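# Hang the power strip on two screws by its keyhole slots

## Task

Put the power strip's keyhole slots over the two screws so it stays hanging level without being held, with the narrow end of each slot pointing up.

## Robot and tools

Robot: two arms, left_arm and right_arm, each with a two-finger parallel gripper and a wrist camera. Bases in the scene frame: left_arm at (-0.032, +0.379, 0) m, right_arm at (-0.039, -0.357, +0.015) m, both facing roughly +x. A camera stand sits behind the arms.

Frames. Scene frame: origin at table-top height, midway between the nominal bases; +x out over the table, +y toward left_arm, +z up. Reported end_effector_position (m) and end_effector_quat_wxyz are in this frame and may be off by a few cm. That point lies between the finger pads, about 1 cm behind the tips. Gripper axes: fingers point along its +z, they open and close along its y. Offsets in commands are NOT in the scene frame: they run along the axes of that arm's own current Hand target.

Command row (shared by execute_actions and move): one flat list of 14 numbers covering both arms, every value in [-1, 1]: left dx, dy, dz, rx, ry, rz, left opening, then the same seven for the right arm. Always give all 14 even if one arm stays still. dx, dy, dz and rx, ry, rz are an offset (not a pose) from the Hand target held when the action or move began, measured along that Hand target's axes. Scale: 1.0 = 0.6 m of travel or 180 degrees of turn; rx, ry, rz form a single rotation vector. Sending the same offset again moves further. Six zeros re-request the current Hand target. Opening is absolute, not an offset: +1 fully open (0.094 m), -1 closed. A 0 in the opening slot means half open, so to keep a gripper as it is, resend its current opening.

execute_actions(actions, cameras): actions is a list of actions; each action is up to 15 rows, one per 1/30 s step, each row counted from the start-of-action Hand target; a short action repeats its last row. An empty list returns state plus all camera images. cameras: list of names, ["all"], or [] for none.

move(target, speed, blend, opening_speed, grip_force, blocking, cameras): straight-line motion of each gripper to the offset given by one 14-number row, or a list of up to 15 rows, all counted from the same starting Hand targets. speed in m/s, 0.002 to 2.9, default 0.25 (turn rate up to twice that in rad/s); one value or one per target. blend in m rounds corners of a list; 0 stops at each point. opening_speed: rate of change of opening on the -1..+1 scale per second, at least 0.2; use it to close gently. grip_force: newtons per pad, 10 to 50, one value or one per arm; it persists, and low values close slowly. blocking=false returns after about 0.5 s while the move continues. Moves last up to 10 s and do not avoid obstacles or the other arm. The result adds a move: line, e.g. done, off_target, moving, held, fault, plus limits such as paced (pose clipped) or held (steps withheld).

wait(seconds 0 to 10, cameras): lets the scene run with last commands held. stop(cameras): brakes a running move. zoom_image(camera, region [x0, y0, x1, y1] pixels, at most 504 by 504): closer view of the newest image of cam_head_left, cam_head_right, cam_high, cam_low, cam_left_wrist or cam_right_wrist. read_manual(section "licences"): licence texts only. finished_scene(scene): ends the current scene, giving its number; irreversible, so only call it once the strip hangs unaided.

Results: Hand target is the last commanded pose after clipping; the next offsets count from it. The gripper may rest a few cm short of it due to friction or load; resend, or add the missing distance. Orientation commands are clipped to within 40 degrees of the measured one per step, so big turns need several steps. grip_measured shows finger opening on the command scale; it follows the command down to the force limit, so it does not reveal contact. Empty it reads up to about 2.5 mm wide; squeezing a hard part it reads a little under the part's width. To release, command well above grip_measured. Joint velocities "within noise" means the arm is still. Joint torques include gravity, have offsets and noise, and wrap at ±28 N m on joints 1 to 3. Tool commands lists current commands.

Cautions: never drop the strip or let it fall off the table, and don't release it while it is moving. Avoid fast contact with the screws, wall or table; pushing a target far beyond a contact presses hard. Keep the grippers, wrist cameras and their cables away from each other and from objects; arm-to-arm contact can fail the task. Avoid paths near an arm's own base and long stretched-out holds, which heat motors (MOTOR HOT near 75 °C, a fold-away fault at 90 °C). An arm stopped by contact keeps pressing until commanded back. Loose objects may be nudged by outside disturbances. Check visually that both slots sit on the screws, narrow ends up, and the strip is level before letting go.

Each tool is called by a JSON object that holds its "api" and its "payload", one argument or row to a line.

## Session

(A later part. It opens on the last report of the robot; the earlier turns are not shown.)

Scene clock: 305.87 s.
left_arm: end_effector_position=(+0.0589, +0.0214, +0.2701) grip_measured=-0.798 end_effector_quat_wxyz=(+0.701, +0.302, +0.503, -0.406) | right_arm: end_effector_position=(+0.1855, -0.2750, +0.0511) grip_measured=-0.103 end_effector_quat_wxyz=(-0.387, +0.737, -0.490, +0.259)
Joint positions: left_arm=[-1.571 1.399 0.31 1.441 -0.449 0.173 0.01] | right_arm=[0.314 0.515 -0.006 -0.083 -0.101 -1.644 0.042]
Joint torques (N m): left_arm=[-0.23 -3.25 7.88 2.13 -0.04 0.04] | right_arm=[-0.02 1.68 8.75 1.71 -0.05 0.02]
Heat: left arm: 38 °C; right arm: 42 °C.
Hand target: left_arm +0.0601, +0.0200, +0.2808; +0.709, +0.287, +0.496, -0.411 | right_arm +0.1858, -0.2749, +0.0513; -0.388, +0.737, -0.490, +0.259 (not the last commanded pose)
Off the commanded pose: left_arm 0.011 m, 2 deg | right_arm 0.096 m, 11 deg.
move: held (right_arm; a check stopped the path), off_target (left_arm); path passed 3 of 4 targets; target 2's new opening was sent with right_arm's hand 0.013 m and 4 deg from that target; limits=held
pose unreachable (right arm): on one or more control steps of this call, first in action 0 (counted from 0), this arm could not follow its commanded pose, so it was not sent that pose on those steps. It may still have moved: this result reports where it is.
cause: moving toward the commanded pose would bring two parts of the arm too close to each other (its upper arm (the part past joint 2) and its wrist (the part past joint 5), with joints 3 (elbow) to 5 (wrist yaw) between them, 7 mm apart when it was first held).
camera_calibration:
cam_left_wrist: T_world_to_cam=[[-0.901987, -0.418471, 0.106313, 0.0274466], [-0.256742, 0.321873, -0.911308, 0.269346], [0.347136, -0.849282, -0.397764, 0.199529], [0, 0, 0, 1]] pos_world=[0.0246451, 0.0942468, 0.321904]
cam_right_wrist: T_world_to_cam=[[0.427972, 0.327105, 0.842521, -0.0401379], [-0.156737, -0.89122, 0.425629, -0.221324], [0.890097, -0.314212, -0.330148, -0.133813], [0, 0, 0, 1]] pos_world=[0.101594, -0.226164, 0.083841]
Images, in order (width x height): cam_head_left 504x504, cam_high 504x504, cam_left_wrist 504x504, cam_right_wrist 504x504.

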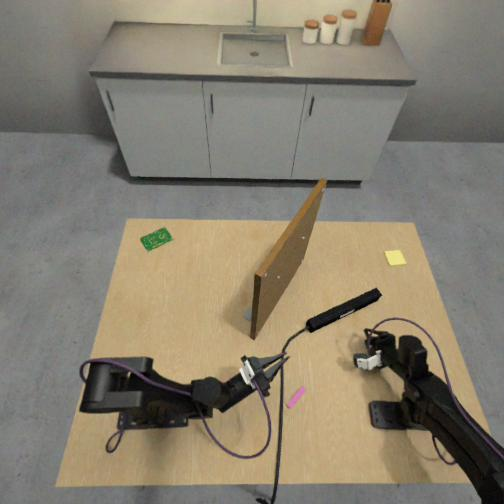

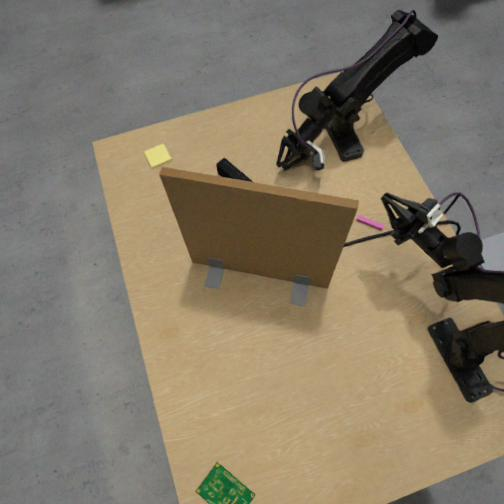

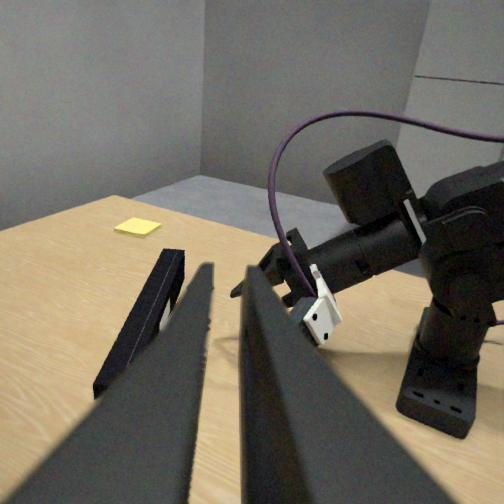

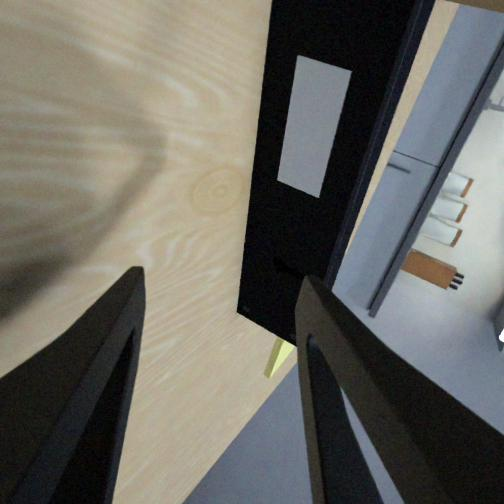

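{"api": "move", "payload": {
  "target": [
    [0,0,0,0,0,0,-0.8,0,-0.179,-0.123,-0.15,0,0,0.3],
    [0,0,0,0,0,0,-0.8,-0.03,-0.232,0.016,-0.308,-0.009,-0.0165,0.6]
  ],
  "cameras": ["cam_right_wrist","cam_left_wrist","cam_head_left"]
}}

Scene clock: 350.90 s.
left_arm: end_effector_position=(+0.0589, +0.0214, +0.2701) grip_measured=-0.798 end_effector_quat_wxyz=(+0.701, +0.302, +0.503, -0.406) | right_arm: end_effector_position=(+0.2577, -0.2267, +0.1561) grip_measured=+0.597 end_effector_quat_wxyz=(-0.004, +0.847, -0.532, +0.001)
Joint positions: left_arm=[-1.571 1.399 0.31 1.441 -0.449 0.173 0.01] | right_arm=[0.453 1.763 1.58 -1.38 -0.003 -1.61 0.075]
Joint torques (N m): left_arm=[-0.05 -3.18 7.95 2.16 -0.05 0.04] | right_arm=[0.62 -6.54 10.58 0.08 0.02 0.05]
Heat: left arm: 38 °C; right arm: 38 °C.
Hand target: left_arm +0.0601, +0.0200, +0.2808; +0.709, +0.287, +0.496, -0.411 | right_arm +0.2587, -0.2248, +0.1608; -0.001, +0.848, -0.531, +0.001
Off the commanded pose: left_arm 0.011 m, 2 deg | right_arm 0.005 m, 0 deg.
move: off_target (left_arm)
camera_calibration:
cam_left_wrist: T_world_to_cam=[[-0.901987, -0.418471, 0.106313, 0.0274466], [-0.256742, 0.321873, -0.911308, 0.269346], [0.347136, -0.849282, -0.397764, 0.199529], [0, 0, 0, 1]] pos_world=[0.0246451, 0.0942468, 0.321904]
cam_right_wrist: T_world_to_cam=[[0.832595, 0.55116, 0.0548404, -0.10584], [0.393828, -0.658714, 0.641089, -0.334407], [0.389467, -0.51217, -0.765505, 0.0039291], [0, 0, 0, 1]] pos_world=[0.21829, -0.159931, 0.223197]
Images, in order (width x height): cam_head_left 504x504, cam_left_wrist 504x504, cam_right_wrist 504x504.

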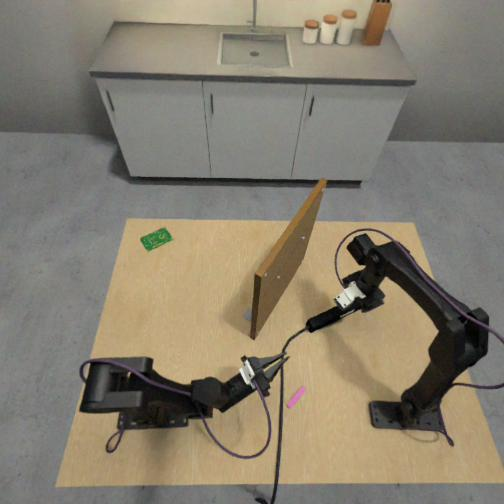

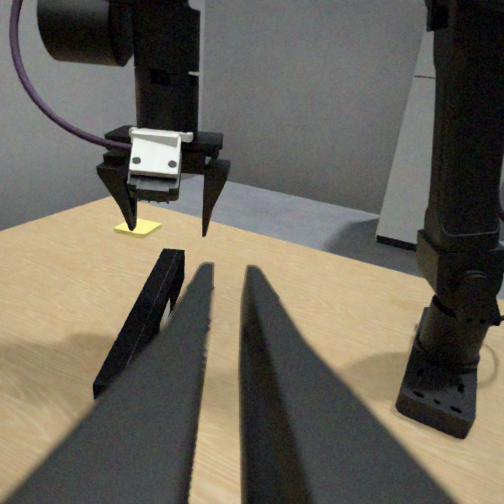

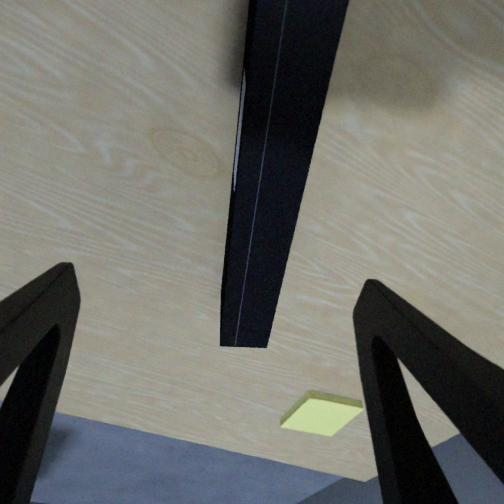

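{"api": "move", "payload": {
  "target": [
    [0,0,0,0,0,0,-0.8,0,-0.042,0.1,0,0,0,0.6],
    [0,0,0,0,0,0,-0.8,0,-0.042,0.2,0,0,0,0.6],
    [0,0,0,0,0,0,-0.8,0,-0.042,0.2,0,0,0,-0.38]
  ],
  "opening_speed": 0.6,
  "cameras": ["cam_right_wrist","cam_left_wrist"]
}}

Scene clock: 371.07 s.
left_arm: end_effector_position=(+0.0589, +0.0214, +0.2701) grip_measured=-0.798 end_effector_quat_wxyz=(+0.701, +0.302, +0.503, -0.406) | right_arm: end_effector_position=(+0.2810, -0.2161, +0.0438) grip_measured=-0.288 end_effector_quat_wxyz=(+0.000, +0.847, -0.532, -0.001)
Joint positions: left_arm=[-1.571 1.399 0.31 1.441 -0.449 0.173 0.01] | right_arm=[0.455 1.929 1.341 -0.983 -0.002 -1.607 0.033]
Joint torques (N m): left_arm=[-0.03 -3.47 7.88 2.13 -0.05 0.08] | right_arm=[0.69 -8.09 6.86 0.41 0.01 0.05]
Heat: left arm: 39 °C; right arm: 35 °C.
Hand target: left_arm +0.0601, +0.0200, +0.2808; +0.709, +0.287, +0.496, -0.411 | right_arm +0.2818, -0.2137, +0.0409; -0.001, +0.848, -0.530, +0.001
Off the commanded pose: left_arm 0.011 m, 2 deg | right_arm 0.004 m, 0 deg.
move: off_target (left_arm)
camera_calibration:
cam_left_wrist: T_world_to_cam=[[-0.901987, -0.418471, 0.106313, 0.0274466], [-0.256742, 0.321873, -0.911308, 0.269346], [0.347136, -0.849282, -0.397764, 0.199529], [0, 0, 0, 1]] pos_world=[0.0246451, 0.0942468, 0.321904]
cam_right_wrist: T_world_to_cam=[[0.833332, 0.550758, 0.0471538, -0.12485], [0.397681, -0.656589, 0.640891, -0.265266], [0.383936, -0.515323, -0.766183, -0.0848311], [0, 0, 0, 1]] pos_world=[0.242103, -0.149124, 0.110898]
Images, in order (width x height): cam_left_wrist 504x504, cam_right_wrist 504x504.

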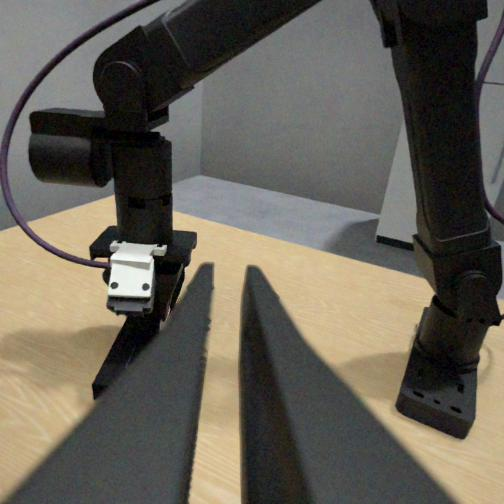

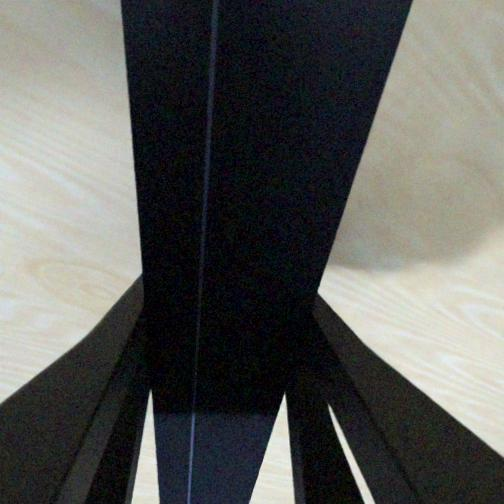

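{"api": "move", "payload": {
  "target": [
    [0,0,0,0,0,0,-0.8,0.067,-0.06,-0.16,0,0,0,-0.38],
    [0,0,0,0,0,0,-0.8,0.067,-0.06,-0.16,0.41,0,0,-0.38],
    [0,0,0,0,0,0,-0.8,0.067,-0.06,-0.04,0.41,0,0,-0.38]
  ],
  "cameras": ["cam_right_wrist","cam_left_wrist","cam_head_left"]
}}

Scene clock: 384.37 s.
left_arm: end_effector_position=(+0.0589, +0.0214, +0.2701) grip_measured=-0.798 end_effector_quat_wxyz=(+0.701, +0.302, +0.503, -0.406) | right_arm: end_effector_position=(+0.3180, -0.2284, +0.0429) grip_measured=-0.289 end_effector_quat_wxyz=(-0.485, +0.710, -0.426, +0.281)
Joint positions: left_arm=[-1.571 1.399 0.31 1.441 -0.449 0.173 0.01] | right_arm=[0.262 1.884 0.27 1.219 -0.264 -1.664 0.033]
Joint torques (N m): left_arm=[-0.14 -3.28 7.8 2.14 -0.01 0.09] | right_arm=[-0.8 -5.05 4.38 2.77 0.25 0.21]
Heat: left arm: 39 °C; right arm: 36 °C.
Hand target: left_arm +0.0601, +0.0200, +0.2808; +0.709, +0.287, +0.496, -0.411 | right_arm +0.3316, -0.2343, +0.0650; -0.509, +0.677, -0.424, +0.320
Off the commanded pose: left_arm 0.011 m, 2 deg | right_arm 0.027 m, 6 deg.
move: off_target (left_arm, right_arm)
camera_calibration:
cam_left_wrist: T_world_to_cam=[[-0.901987, -0.418471, 0.106313, 0.0274466], [-0.256742, 0.321873, -0.911308, 0.269346], [0.347136, -0.849282, -0.397764, 0.199529], [0, 0, 0, 1]] pos_world=[0.0246451, 0.0942468, 0.321904]
cam_right_wrist: T_world_to_cam=[[0.225796, 0.26172, 0.93836, -0.0599892], [-0.132594, -0.946015, 0.295761, -0.170159], [0.965109, -0.191203, -0.178904, -0.242054], [0, 0, 0, 1]] pos_world=[0.224592, -0.191554, 0.0633133]
Images, in order (width x height): cam_head_left 504x504, cam_left_wrist 504x504, cam_right_wrist 504x504.

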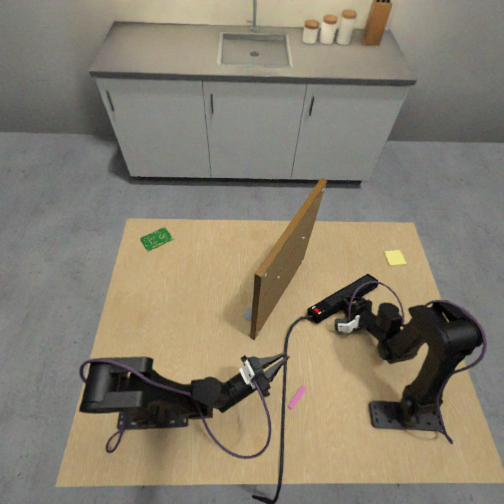

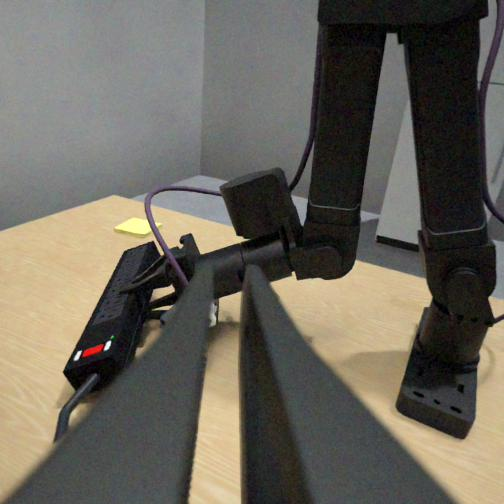

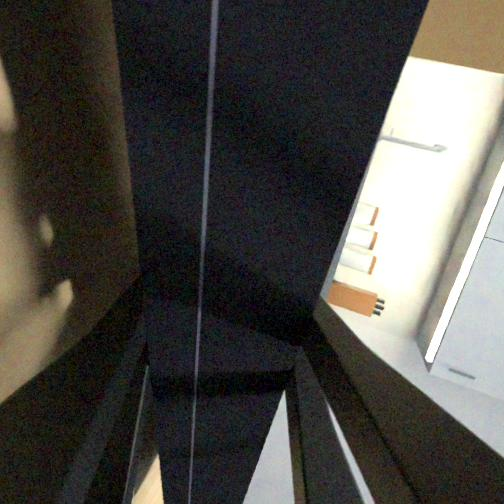

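{"api": "move", "payload": {
  "target": [
    [0,0,0,0,0,0,-0.8,0,0.016,0.005,0,0,0,-0.38],
    [0,0,0,0,0,0,-0.8,0,0.016,0.005,0,0,0,-0.1],
    [0,0,0,0,0,0,-0.8,0,0.01,0.003,0,0,0,0.15],
    [0,0,0,0,0,0,-0.8,0,0.065,-0.187,0,0,0,0.15]
  ],
  "speed": [0.04,0.04,0.04,0.06],
  "opening_speed": 0.4,
  "cameras": ["cam_right_wrist","cam_left_wrist","cam_head_left"]
}}

Scene clock: 402.40 s.
left_arm: end_effector_position=(+0.0589, +0.0214, +0.2701) grip_measured=-0.798 end_effector_quat_wxyz=(+0.701, +0.302, +0.503, -0.406) | right_arm: end_effector_position=(+0.2292, -0.2884, +0.0604) grip_measured=+0.147 end_effector_quat_wxyz=(-0.480, +0.729, -0.415, +0.258)
Joint positions: left_arm=[-1.571 1.399 0.31 1.441 -0.449 0.173 0.01] | right_arm=[-0.11 1.241 -0.007 0.716 -0.641 -1.886 0.054]
Joint torques (N m): left_arm=[-0.12 -3.12 7.76 2.07 0.01 0.06] | right_arm=[0.72 -2.81 5.37 1.47 -0.16 0.1]
Heat: left arm: 39 °C; right arm: 40 °C.
Hand target: left_arm +0.0601, +0.0200, +0.2808; +0.709, +0.287, +0.496, -0.411 | right_arm +0.2250, -0.2860, +0.0586; -0.510, +0.677, -0.423, +0.320
Off the commanded pose: left_arm 0.011 m, 2 deg | right_arm 0.005 m, 10 deg.
joint sent to its limit (right arm) — joint 3 (elbow), lower limit, where the elbow is as bent as it goes. The joint targets are off in orientation, not in position.
move: off_target (left_arm, right_arm); target 2's new opening was sent with right_arm's hand 0.021 m and 5 deg from that target; target 3's new opening was sent with right_arm's hand 0.011 m and 2 deg from that target
camera_calibration:
cam_left_wrist: T_world_to_cam=[[-0.901987, -0.418471, 0.106313, 0.0274466], [-0.256742, 0.321873, -0.911308, 0.269346], [0.347136, -0.849282, -0.397764, 0.199529], [0, 0, 0, 1]] pos_world=[0.0246451, 0.0942468, 0.321904]
cam_right_wrist: T_world_to_cam=[[0.246568, 0.285699, 0.926056, -0.0377319], [-0.0715418, -0.947585, 0.31139, -0.259224], [0.966481, -0.14303, -0.213204, -0.149009], [0, 0, 0, 1]] pos_world=[0.134773, -0.25617, 0.0838921]
Images, in order (width x height): cam_head_left 504x504, cam_left_wrist 504x504, cam_right_wrist 504x504.

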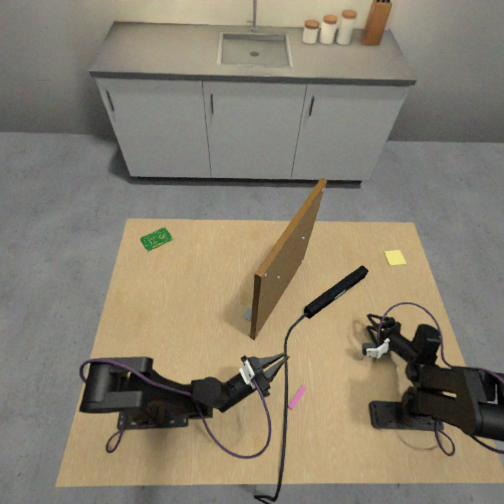

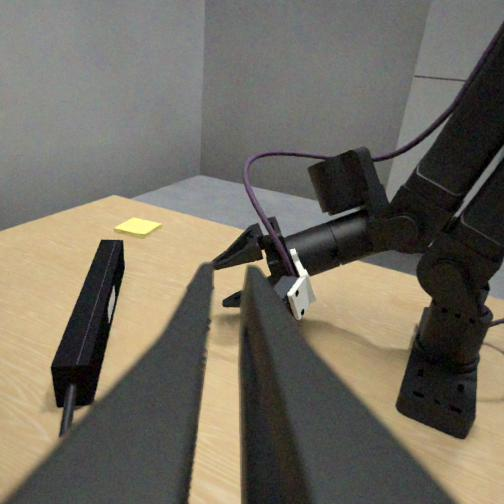

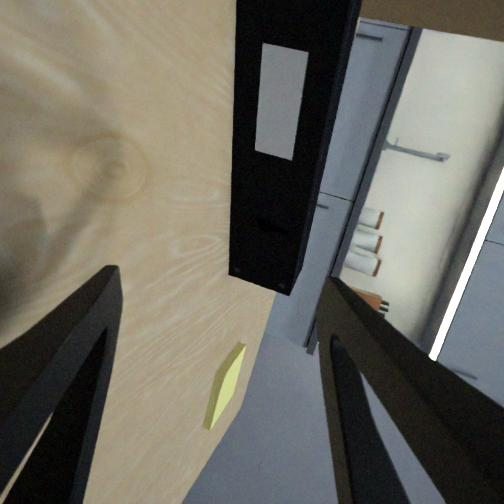

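{"api": "move", "payload": {
  "target": [
    [0,0,0,0,0,0,-0.8,0,-0.224,-0.064,-0.2,0,0,1],
    [0,0,0,0,0,0,-0.8,-0.043,-0.206,0.167,-0.411,-0.037,-0.048,1]
  ],
  "cameras": ["cam_right_wrist","cam_left_wrist","cam_head_left"]
}}

Scene clock: 435.50 s.
left_arm: end_effector_position=(+0.0589, +0.0214, +0.2701) grip_measured=-0.798 end_effector_quat_wxyz=(+0.701, +0.302, +0.503, -0.406) | right_arm: end_effector_position=(+0.3310, -0.2068, +0.1483) grip_measured=+0.997 end_effector_quat_wxyz=(-0.005, +0.889, -0.457, +0.001)
Joint positions: left_arm=[-1.571 1.399 0.31 1.441 -0.449 0.173 0.01] | right_arm=[0.425 2.073 1.969 -1.458 -0.004 -1.81 0.094]
Joint torques (N m): left_arm=[-0.27 -3.15 7.66 2.13 0.01 0.06] | right_arm=[0.46 -8.68 10.47 0.09 0.02 -0.02]
Heat: left arm: 39 °C; right arm: 37 °C.
Hand target: left_arm +0.0601, +0.0200, +0.2808; +0.709, +0.287, +0.496, -0.411 | right_arm +0.3310, -0.2057, +0.1496; +0.002, +0.891, -0.453, -0.001
Off the commanded pose: left_arm 0.011 m, 2 deg | right_arm 0.002 m, 1 deg.
move: off_target (left_arm)
camera_calibration:
cam_left_wrist: T_world_to_cam=[[-0.901987, -0.418471, 0.106313, 0.0274466], [-0.256742, 0.321873, -0.911308, 0.269346], [0.347136, -0.849282, -0.397764, 0.199529], [0, 0, 0, 1]] pos_world=[0.0246451, 0.0942468, 0.321904]
cam_right_wrist: T_world_to_cam=[[0.726279, 0.684968, 0.0577695, -0.114948], [0.498769, -0.582946, 0.641407, -0.36437], [0.47302, -0.437027, -0.765023, -0.0326193], [0, 0, 0, 1]] pos_world=[0.28065, -0.147928, 0.215395]
Images, in order (width x height): cam_head_left 504x504, cam_left_wrist 504x504, cam_right_wrist 504x504.

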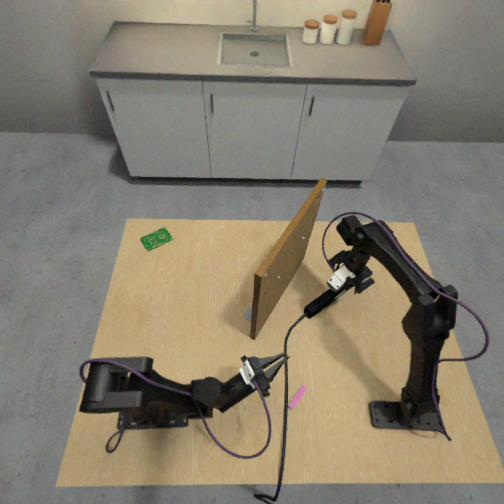

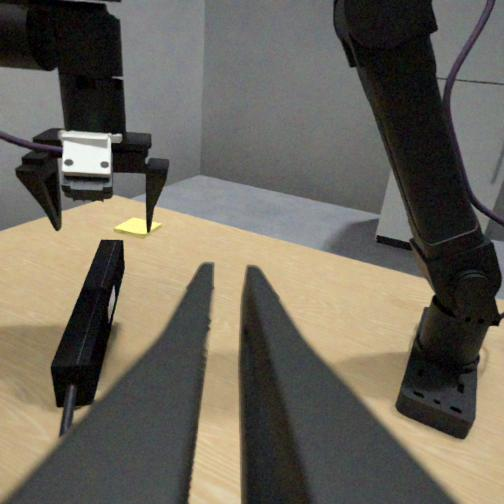

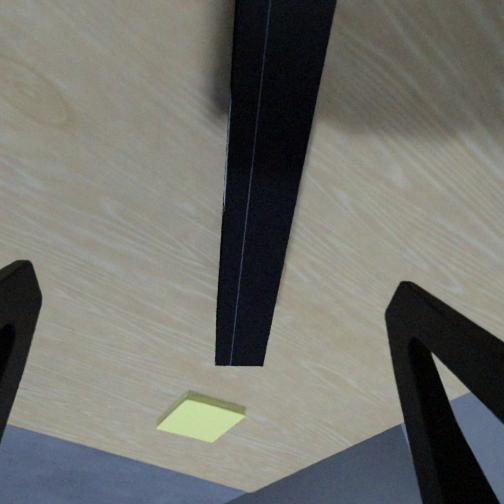

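{"api": "move", "payload": {
  "target": [
    [0,0,0,0,0,0,-0.8,0,-0.037,0.172,0,0,0,1],
    [0,0,0,0,0,0,-0.8,0,-0.037,0.172,0,0,0,0.1],
    [0,0,0,0,0,0,-0.8,0,0.055,0.172,0,0,0,0.1]
  ],
  "speed": [0.2,0.1,0.04],
  "cameras": ["cam_right_wrist","cam_left_wrist"]
}}

Scene clock: 449.10 s.
left_arm: end_effector_position=(+0.0589, +0.0214, +0.2701) grip_measured=-0.798 end_effector_quat_wxyz=(+0.701, +0.302, +0.503, -0.406) | right_arm: end_effector_position=(+0.3010, -0.2230, +0.0337) grip_measured=+0.103 end_effector_quat_wxyz=(+0.015, +0.891, -0.454, -0.015)
Joint positions: left_arm=[-1.571 1.399 0.31 1.441 -0.449 0.173 0.01] | right_arm=[0.415 2.038 1.454 -1.031 -0.003 -1.828 0.052]
Joint torques (N m): left_arm=[-0.4 -3.21 7.82 2.14 0 0.05] | right_arm=[-0.75 -13.46 5.96 0.27 0.01 -0.06]
Heat: left arm: 39 °C; right arm: 35 °C.
Hand target: left_arm +0.0601, +0.0200, +0.2808; +0.709, +0.287, +0.496, -0.411 | right_arm +0.3039, -0.2253, +0.0465; +0.002, +0.891, -0.453, -0.001
Off the commanded pose: left_arm 0.011 m, 2 deg | right_arm 0.013 m, 2 deg.
move: off_target (left_arm, right_arm)
camera_calibration:
cam_left_wrist: T_world_to_cam=[[-0.901987, -0.418471, 0.106313, 0.0274466], [-0.256742, 0.321873, -0.911308, 0.269346], [0.347136, -0.849282, -0.397764, 0.199529], [0, 0, 0, 1]] pos_world=[0.0246451, 0.0942468, 0.321904]
cam_right_wrist: T_world_to_cam=[[0.722074, 0.691765, 0.00841137, -0.0710878], [0.534285, -0.565336, 0.628438, -0.291606], [0.439487, -0.449285, -0.777814, -0.10533], [0, 0, 0, 1]] pos_world=[0.253422, -0.163002, 0.101927]
Images, in order (width x height): cam_left_wrist 504x504, cam_right_wrist 504x504.

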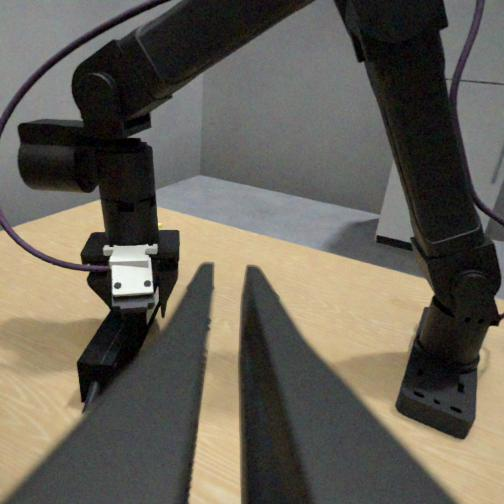

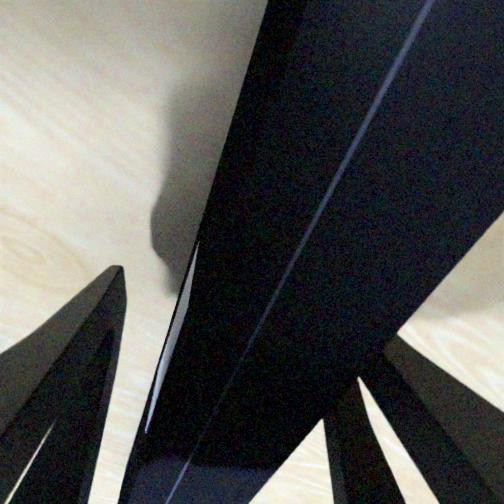

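{"api": "move", "payload": {
  "target": [
    [0,0,0,0,0,0,-0.8,0,0,0,0,0,0,-0.38],
    [0,0,0,0,0,0,-0.8,0,0,-0.16,0,0,0,-0.38],
    [0,0,0,0,0,0,-0.8,0.128,-0.105,-0.16,0.41,0,0,-0.38],
    [0,0,0,0,0,0,-0.8,0.128,-0.105,-0.03,0.41,0,0,-0.38]
  ],
  "cameras": ["cam_right_wrist","cam_left_wrist","cam_head_left"]
}}

Scene clock: 468.67 s.
left_arm: end_effector_position=(+0.0589, +0.0214, +0.2701) grip_measured=-0.798 end_effector_quat_wxyz=(+0.701, +0.302, +0.503, -0.406) | right_arm: end_effector_position=(+0.3819, -0.2390, +0.0467) grip_measured=-0.299 end_effector_quat_wxyz=(-0.523, +0.739, -0.363, +0.221)
Joint positions: left_arm=[-1.571 1.399 0.31 1.441 -0.449 0.173 0.01] | right_arm=[0.066 2 0.598 0.945 -0.638 -1.799 0.033]
Joint torques (N m): left_arm=[-0.1 -3.02 7.77 2.12 -0.03 0.08] | right_arm=[-1.22 -7.04 5.9 2.69 0.3 0.22]
Heat: left arm: 39 °C; right arm: 35 °C.
Hand target: left_arm +0.0601, +0.0200, +0.2808; +0.709, +0.287, +0.496, -0.411 | right_arm +0.4001, -0.2503, +0.0642; -0.534, +0.714, -0.363, +0.271
Off the commanded pose: left_arm 0.011 m, 2 deg | right_arm 0.028 m, 6 deg.
move: off_target (left_arm, right_arm)
camera_calibration:
cam_left_wrist: T_world_to_cam=[[-0.901987, -0.418471, 0.106313, 0.0274466], [-0.256742, 0.321873, -0.911308, 0.269346], [0.347136, -0.849282, -0.397764, 0.199529], [0, 0, 0, 1]] pos_world=[0.0246451, 0.0942468, 0.321904]
cam_right_wrist: T_world_to_cam=[[0.181872, 0.261565, 0.947896, -0.0588864], [0.0553614, -0.965167, 0.255709, -0.247323], [0.981762, 0.00597051, -0.190018, -0.263704], [0, 0, 0, 1]] pos_world=[0.283296, -0.221731, 0.0689522]
Images, in order (width x height): cam_head_left 504x504, cam_left_wrist 504x504, cam_right_wrist 504x504.

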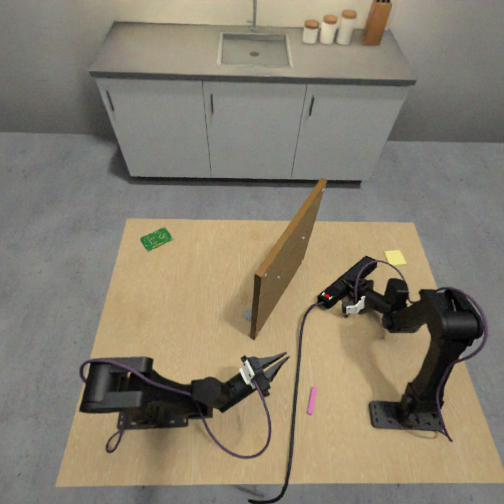

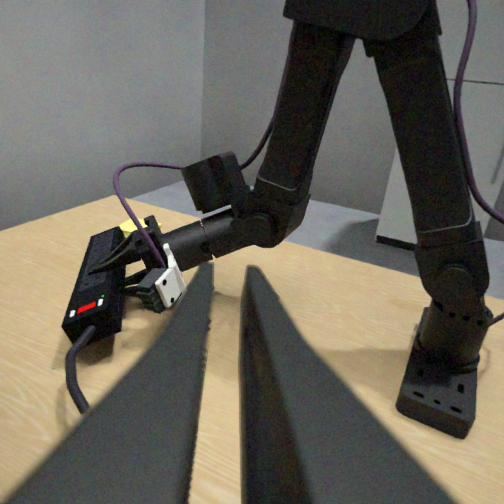

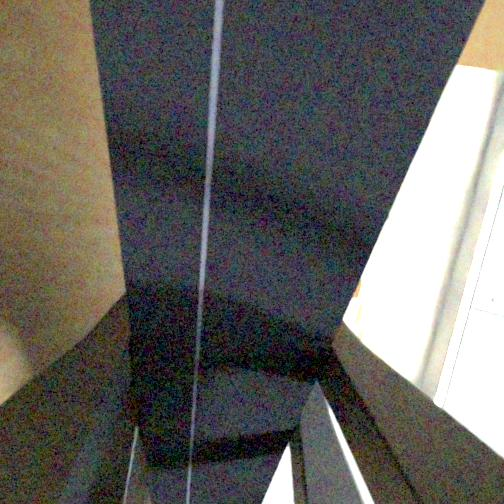

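{"api": "move", "payload": {
  "target": [
    [0,0,0,0,0,0,-0.8,0,0.032,0.009,0.03,0,0,-0.38],
    [0,0,0,0,0,0,-0.8,0,0.03,0.008,0.03,0,0,0.15],
    [0,0,0,0,0,0,-0.8,0,0.082,-0.168,0.03,0,0,0.15]
  ],
  "speed": [0.04,0.04,0.08],
  "opening_speed": 0.4,
  "cameras": ["cam_right_wrist","cam_left_wrist","cam_head_left"]
}}

Scene clock: 485.07 s.
left_arm: end_effector_position=(+0.0589, +0.0214, +0.2701) grip_measured=-0.798 end_effector_quat_wxyz=(+0.701, +0.302, +0.503, -0.406) | right_arm: end_effector_position=(+0.3151, -0.3142, +0.0412) grip_measured=+0.147 end_effector_quat_wxyz=(-0.562, +0.695, -0.352, +0.280)
Joint positions: left_arm=[-1.571 1.399 0.31 1.441 -0.449 0.173 0.01] | right_arm=[-0.246 2.138 0.3 1.489 -0.898 -1.841 0.054]
Joint torques (N m): left_arm=[-0.12 -3.15 8.09 2.11 0.01 0.05] | right_arm=[-0.94 -5.49 0.32 2.2 -0.22 0.24]
Heat: left arm: 39 °C; right arm: 41 °C.
Hand target: left_arm +0.0601, +0.0200, +0.2808; +0.709, +0.287, +0.496, -0.411 | right_arm +0.3107, -0.3154, +0.0456; -0.567, +0.688, -0.350, +0.288
Off the commanded pose: left_arm 0.011 m, 2 deg | right_arm 0.006 m, 1 deg.
move: off_target (left_arm); target 2's new opening was sent with right_arm's hand 0.023 m and 5 deg from that target
camera_calibration:
cam_left_wrist: T_world_to_cam=[[-0.901987, -0.418471, 0.106313, 0.0274466], [-0.256742, 0.321873, -0.911308, 0.269346], [0.347136, -0.849282, -0.397764, 0.199529], [0, 0, 0, 1]] pos_world=[0.0246451, 0.0942468, 0.321904]
cam_right_wrist: T_world_to_cam=[[0.0558517, 0.200627, 0.978074, -0.00251238], [-0.0366263, -0.978532, 0.202813, -0.287809], [0.997767, -0.0471507, -0.0473044, -0.226381], [0, 0, 0, 1]] pos_world=[0.215475, -0.291801, 0.0501199]
Images, in order (width x height): cam_head_left 504x504, cam_left_wrist 504x504, cam_right_wrist 504x504.

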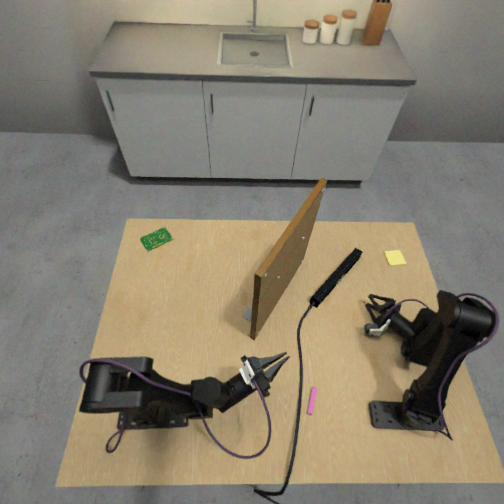

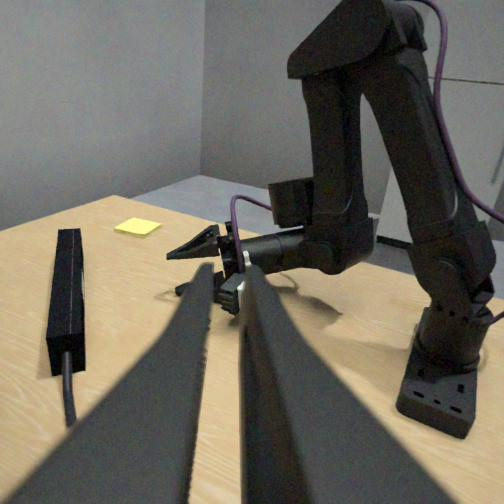

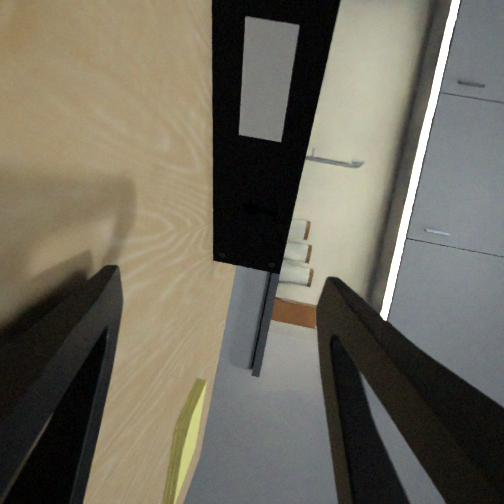

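{"api": "move", "payload": {
  "target": [
    [0,0,0,0,0,0,-0.8,0,-0.196,-0.038,-0.2,0,0,1],
    [0,0,0,0,0,0,-0.8,-0.077,-0.231,0.193,-0.436,-0.049,-0.060,1]
  ],
  "cameras": ["cam_right_wrist","cam_left_wrist","cam_head_left"]
}}

Scene clock: 521.47 s.
left_arm: end_effector_position=(+0.0589, +0.0214, +0.2701) grip_measured=-0.798 end_effector_quat_wxyz=(+0.701, +0.302, +0.503, -0.406) | right_arm: end_effector_position=(+0.3975, -0.1946, +0.1598) grip_measured=+0.997 end_effector_quat_wxyz=(-0.039, +0.936, -0.348, +0.040)
Joint positions: left_arm=[-1.571 1.399 0.31 1.441 -0.449 0.173 0.01] | right_arm=[0.395 2.318 2.409 -1.551 -0.007 -2.076 0.094]
Joint torques (N m): left_arm=[-0.18 -3.19 7.79 2.1 0 0.03] | right_arm=[0.05 -10.32 10.25 0.25 0.07 0.07]
Heat: left arm: 40 °C; right arm: 40 °C.
Hand target: left_arm +0.0601, +0.0200, +0.2808; +0.709, +0.287, +0.496, -0.411 | right_arm +0.3968, -0.1955, +0.1594; -0.001, +0.937, -0.351, +0.001
Off the commanded pose: left_arm 0.011 m, 2 deg | right_arm 0.001 m, 6 deg.
joint sent to its limit (right arm) — joint 4 (wrist pitch), lower limit. The joint targets are off in orientation, not in position.
move: off_target (left_arm, right_arm)
camera_calibration:
cam_left_wrist: T_world_to_cam=[[-0.901987, -0.418471, 0.106313, 0.0274466], [-0.256742, 0.321873, -0.911308, 0.269346], [0.347136, -0.849282, -0.397764, 0.199529], [0, 0, 0, 1]] pos_world=[0.0246451, 0.0942468, 0.321904]
cam_right_wrist: T_world_to_cam=[[0.536017, 0.832555, 0.139778, -0.0810238], [0.557507, -0.473427, 0.681947, -0.406228], [0.633934, -0.287608, -0.717921, -0.0923184], [0, 0, 0, 1]] pos_world=[0.328429, -0.151414, 0.222074]
Images, in order (width x height): cam_head_left 504x504, cam_left_wrist 504x504, cam_right_wrist 504x504.

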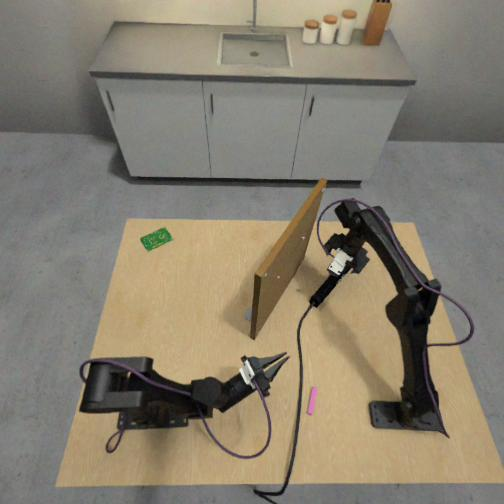

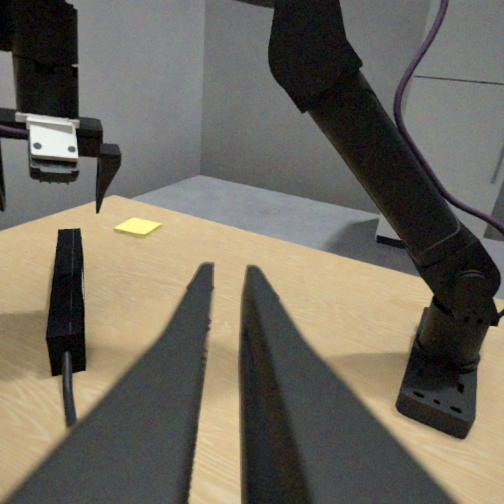

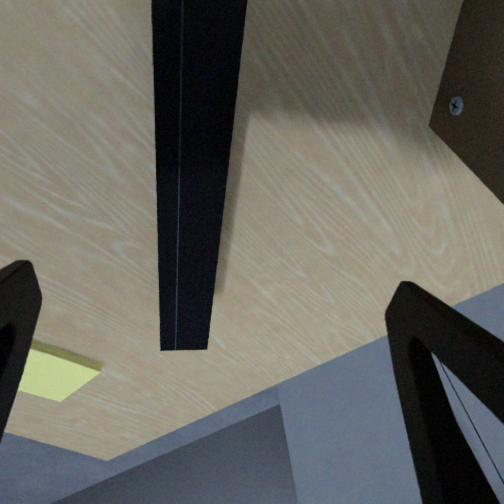

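{"api": "move", "payload": {
  "target": [
    [0,0,0,0,0,0,-0.8,0,0.027,0.162,0,0,0,1],
    [0,0,0,0,0,0,-0.8,0,0.027,0.162,0,0,0,0.2],
    [0,0,0,0,0,0,-0.8,0,0.11,0.155,0,0,0,0.2]
  ],
  "speed": [0.2,0.1,0.05],
  "cameras": ["cam_right_wrist","cam_left_wrist"]
}}

Scene clock: 530.73 s.
left_arm: end_effector_position=(+0.0589, +0.0214, +0.2701) grip_measured=-0.798 end_effector_quat_wxyz=(+0.701, +0.302, +0.503, -0.406) | right_arm: end_effector_position=(+0.3503, -0.2413, +0.0502) grip_measured=+0.203 end_effector_quat_wxyz=(+0.019, +0.928, -0.373, -0.013)
Joint positions: left_arm=[-1.571 1.399 0.31 1.441 -0.449 0.173 0.01] | right_arm=[0.336 2.175 1.735 -1.175 0.014 -2.083 0.057]
Joint torques (N m): left_arm=[-0.06 -3.25 7.76 2.1 -0.03 0.02] | right_arm=[-0.72 -15.08 6.19 0.26 0.02 -0.05]
Heat: left arm: 40 °C; right arm: 37 °C.
Hand target: left_arm +0.0601, +0.0200, +0.2808; +0.709, +0.287, +0.496, -0.411 | right_arm +0.3537, -0.2452, +0.0663; -0.001, +0.937, -0.351, +0.001
Off the commanded pose: left_arm 0.011 m, 2 deg | right_arm 0.017 m, 4 deg.
joint sent to its limit (right arm) — joint 6 (wrist roll), lower limit. The joint targets are off in orientation, not in position.
move: off_target (left_arm, right_arm)
camera_calibration:
cam_left_wrist: T_world_to_cam=[[-0.901987, -0.418471, 0.106313, 0.0274466], [-0.256742, 0.321873, -0.911308, 0.269346], [0.347136, -0.849282, -0.397764, 0.199529], [0, 0, 0, 1]] pos_world=[0.0246451, 0.0942468, 0.321904]
cam_right_wrist: T_world_to_cam=[[0.588593, 0.80842, 0.00379947, -0.0189955], [0.625572, -0.458432, 0.631269, -0.345052], [0.512072, -0.369183, -0.775555, -0.128646], [0, 0, 0, 1]] pos_world=[0.292911, -0.19032, 0.118121]
Images, in order (width x height): cam_left_wrist 504x504, cam_right_wrist 504x504.

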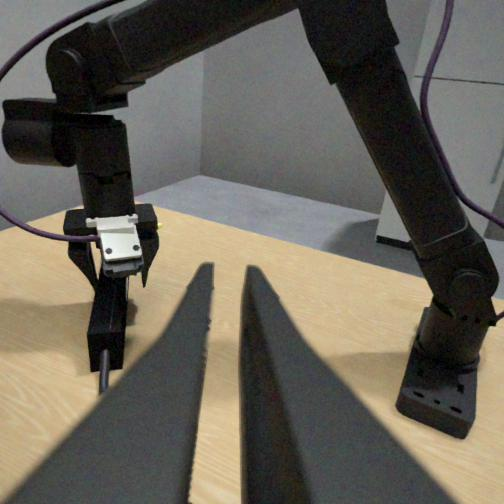

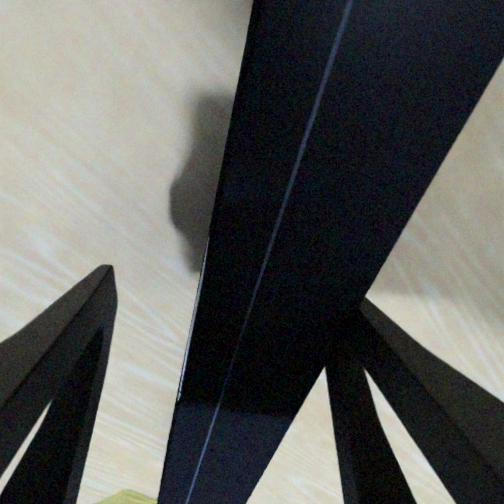

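{"api": "move", "payload": {
  "target": [
    [0,0,0,0,0,0,-0.8,0,-0.01,0.022,0,0,0,0.2],
    [0,0,0,0,0,0,-0.8,0,-0.01,0.022,0,0,0,-0.38],
    [0,0,0,0,0,0,-0.8,0,0,-0.12,0,0,0.06,-0.38],
    [0,0,0,0,0,0,-0.8,0.05,-0.06,-0.12,0.41,0,0.06,-0.38],
    [0,0,0,0,0,0,-0.8,0.05,-0.06,-0.02,0.41,0,0.06,-0.38]
  ],
  "cameras": ["cam_right_wrist","cam_left_wrist","cam_head_left"]
}}

Scene clock: 558.90 s.
left_arm: end_effector_position=(+0.0589, +0.0214, +0.2701) grip_measured=-0.798 end_effector_quat_wxyz=(+0.701, +0.302, +0.503, -0.406) | right_arm: end_effector_position=(+0.3832, -0.2273, +0.0657) grip_measured=-0.297 end_effector_quat_wxyz=(-0.554, +0.734, -0.355, +0.169)
Joint positions: left_arm=[-1.571 1.399 0.31 1.441 -0.449 0.173 0.01] | right_arm=[0.056 1.961 0.66 0.831 -0.754 -1.75 0.033]
Joint torques (N m): left_arm=[-0.18 -3.11 7.92 2.09 -0.09 0.09] | right_arm=[-1.2 -7.1 6.26 2.48 0.26 0.31]
Heat: left arm: 40 °C; right arm: 35 °C.
Hand target: left_arm +0.0601, +0.0200, +0.2808; +0.709, +0.287, +0.496, -0.411 | right_arm +0.4000, -0.2378, +0.0785; -0.562, +0.714, -0.361, +0.211
Off the commanded pose: left_arm 0.011 m, 2 deg | right_arm 0.023 m, 5 deg.
move: off_target (left_arm, right_arm); target 2's new opening was sent with right_arm's hand 0.005 m and 3 deg from that target
camera_calibration:
cam_left_wrist: T_world_to_cam=[[-0.901987, -0.418471, 0.106313, 0.0274466], [-0.256742, 0.321873, -0.911308, 0.269346], [0.347136, -0.849282, -0.397764, 0.199529], [0, 0, 0, 1]] pos_world=[0.0246451, 0.0942468, 0.321904]
cam_right_wrist: T_world_to_cam=[[0.208036, 0.19581, 0.958321, -0.105818], [0.139586, -0.975672, 0.169054, -0.269872], [0.96811, 0.0985986, -0.230307, -0.232539], [0, 0, 0, 1]] pos_world=[0.284808, -0.219658, 0.0934754]
Images, in order (width x height): cam_head_left 504x504, cam_left_wrist 504x504, cam_right_wrist 504x504.

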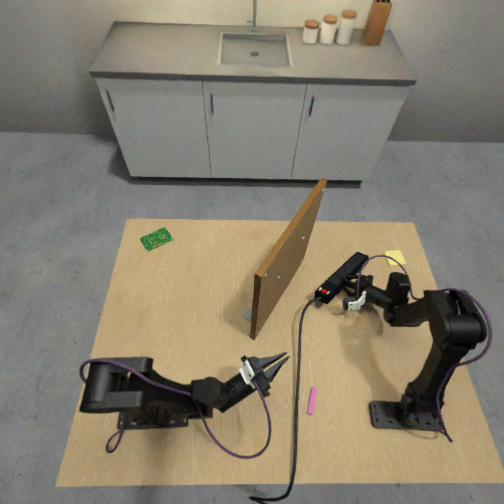

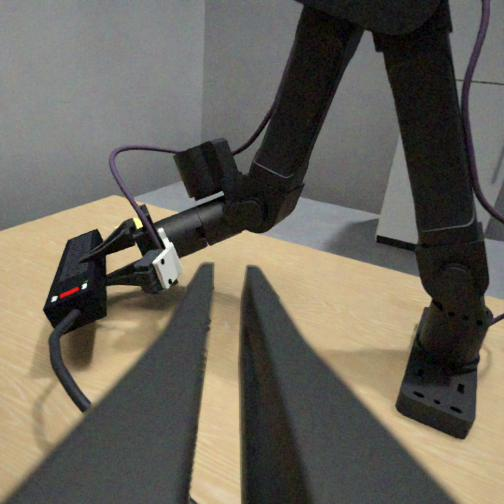

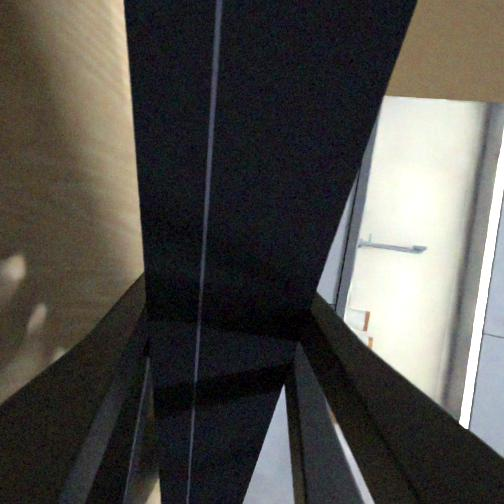

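{"api": "move", "payload": {
  "target": [
    [0,0,0,0,0,0,-0.8,0,0.054,0.014,0.06,0,0,-0.38],
    [0,0,0,0,0,0,-0.8,0,0.054,0.014,0.06,0,0,-0.1]
  ],
  "speed": 0.06,
  "opening_speed": 0.3,
  "cameras": ["cam_right_wrist","cam_left_wrist"]
}}

{"api": "zoom_image", "payload": {
  "camera": "cam_left_wrist",
  "region": [30, 180, 230, 380]
}}

Scene clock: 573.53 s.
left_arm: end_effector_position=(+0.0589, +0.0214, +0.2701) grip_measured=-0.798 end_effector_quat_wxyz=(+0.701, +0.302, +0.503, -0.406) | right_arm: end_effector_position=(+0.3938, -0.2284, +0.0514) grip_measured=-0.103 end_effector_quat_wxyz=(+0.625, -0.670, +0.331, -0.226)
Joint positions: left_arm=[-1.571 1.399 0.31 1.441 -0.449 0.173 0.01] | right_arm=[0.055 2.286 0.636 1.49 -0.745 -1.568 0.042]
Joint torques (N m): left_arm=[-0.2 -3 7.91 2.12 -0.05 0.03] | right_arm=[-0.9 -4.38 3.75 2.4 0.19 0.12]
Heat: left arm: 40 °C; right arm: 41 °C.
Hand target: left_arm +0.0601, +0.0200, +0.2808; +0.709, +0.287, +0.496, -0.411 | right_arm +0.3969, -0.2359, +0.0451; +0.627, -0.658, +0.339, -0.244
Off the commanded pose: left_arm 0.011 m, 2 deg | right_arm 0.010 m, 3 deg.
joint sent to its limit (right arm) — joint 4 (wrist pitch), upper limit. The joint targets still meet the commanded pose.
move: off_target (left_arm, right_arm); target 2's new opening was sent with right_arm's hand 0.017 m and 5 deg from that target
camera_calibration:
cam_left_wrist: T_world_to_cam=[[-0.901987, -0.418471, 0.106313, 0.0274466], [-0.256742, 0.321873, -0.911308, 0.269346], [0.347136, -0.849282, -0.397764, 0.199529], [0, 0, 0, 1]] pos_world=[0.0246451, 0.0942468, 0.321904]
cam_right_wrist: T_world_to_cam=[[0.0334916, 0.0650141, 0.997322, -0.057271], [0.0687959, -0.995665, 0.0625958, -0.241319], [0.997068, 0.0665153, -0.0378192, -0.274631], [0, 0, 0, 1]] pos_world=[0.292346, -0.218282, 0.0618368]
Images, in order (width x height): cam_left_wrist 504x504, cam_right_wrist 504x504.

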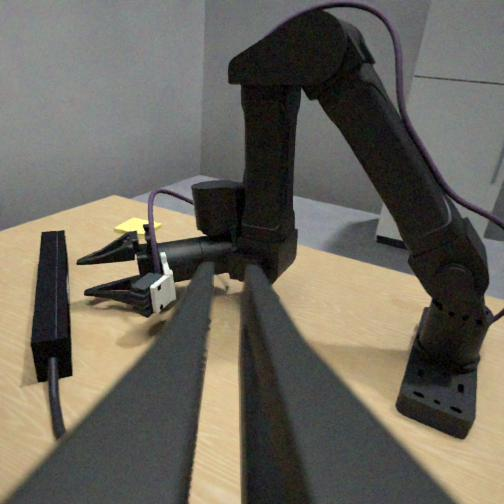

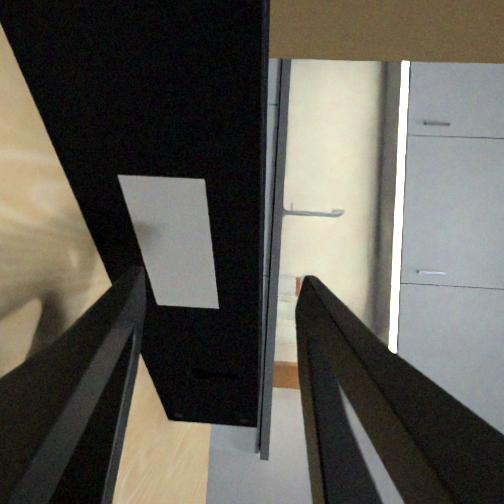

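Scaled by 2.520 from the camera's 504x504 image, which has a finer 720x720 frame.

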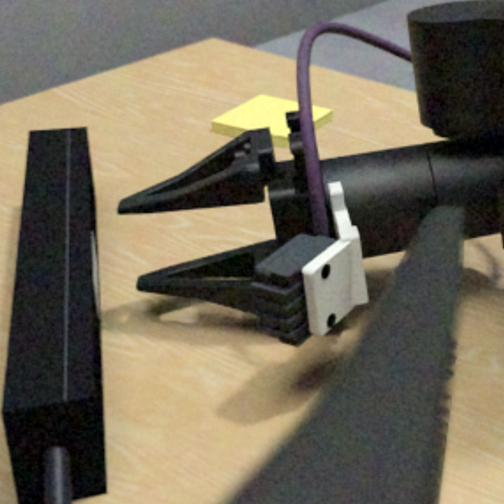

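{"api": "move", "payload": {
  "target": [
    [0,0,0,0,0,0,-0.8,0,-0.18,-0.1,-0.15,0,0,1],
    [0,0,0,0,0,0,-0.8,0,-0.2,0.06,-0.44,0,0,1]
  ],
  "cameras": ["cam_right_wrist","cam_head_left"]
}}

Scene clock: 591.83 s.
left_arm: end_effector_position=(+0.0589, +0.0214, +0.2701) grip_measured=-0.798 end_effector_quat_wxyz=(+0.701, +0.302, +0.503, -0.406) | right_arm: end_effector_position=(+0.4419, -0.2143, +0.1633) grip_measured=+0.997 end_effector_quat_wxyz=(-0.118, +0.901, -0.417, +0.033)
Joint positions: left_arm=[-1.571 1.399 0.31 1.441 -0.449 0.173 0.01] | right_arm=[0.279 2.437 2.618 -1.552 -0.143 -2.024 0.094]
Joint torques (N m): left_arm=[-0.06 -3.25 7.83 2.11 -0.01 0.03] | right_arm=[0.2 -10.73 10.19 0.35 -0.05 0.09]
Heat: left arm: 40 °C; right arm: 40 °C.
Hand target: left_arm +0.0601, +0.0200, +0.2808; +0.709, +0.287, +0.496, -0.411 | right_arm +0.4407, -0.2140, +0.1604; -0.064, +0.906, -0.417, -0.028
Off the commanded pose: left_arm 0.011 m, 2 deg | right_arm 0.003 m, 9 deg.
joint sent to its limit (right arm) — joint 4 (wrist pitch), lower limit. The joint targets are off in orientation, not in position.
move: off_target (left_arm, right_arm)
camera_calibration:
cam_right_wrist: T_world_to_cam=[[0.640781, 0.71154, 0.288289, -0.185452], [0.448997, -0.651925, 0.61106, -0.421434], [0.622737, -0.262115, -0.737221, -0.110056], [0, 0, 0, 1]] pos_world=[0.376593, -0.171634, 0.22985]
Images, in order (width x height): cam_head_left 504x504, cam_right_wrist 504x504.

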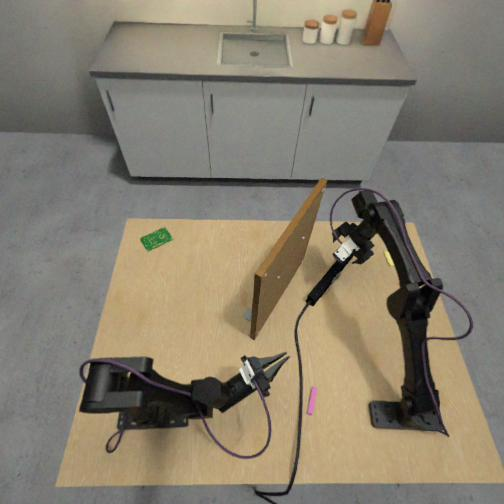

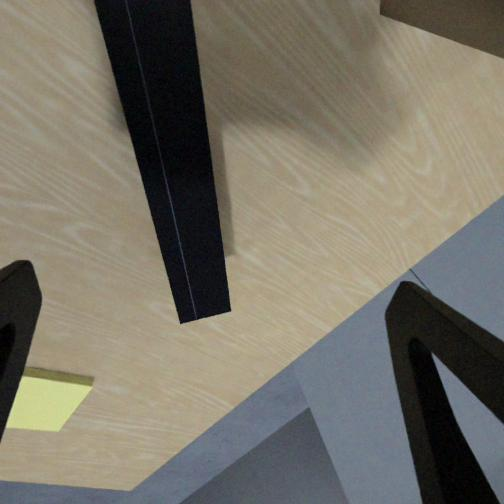

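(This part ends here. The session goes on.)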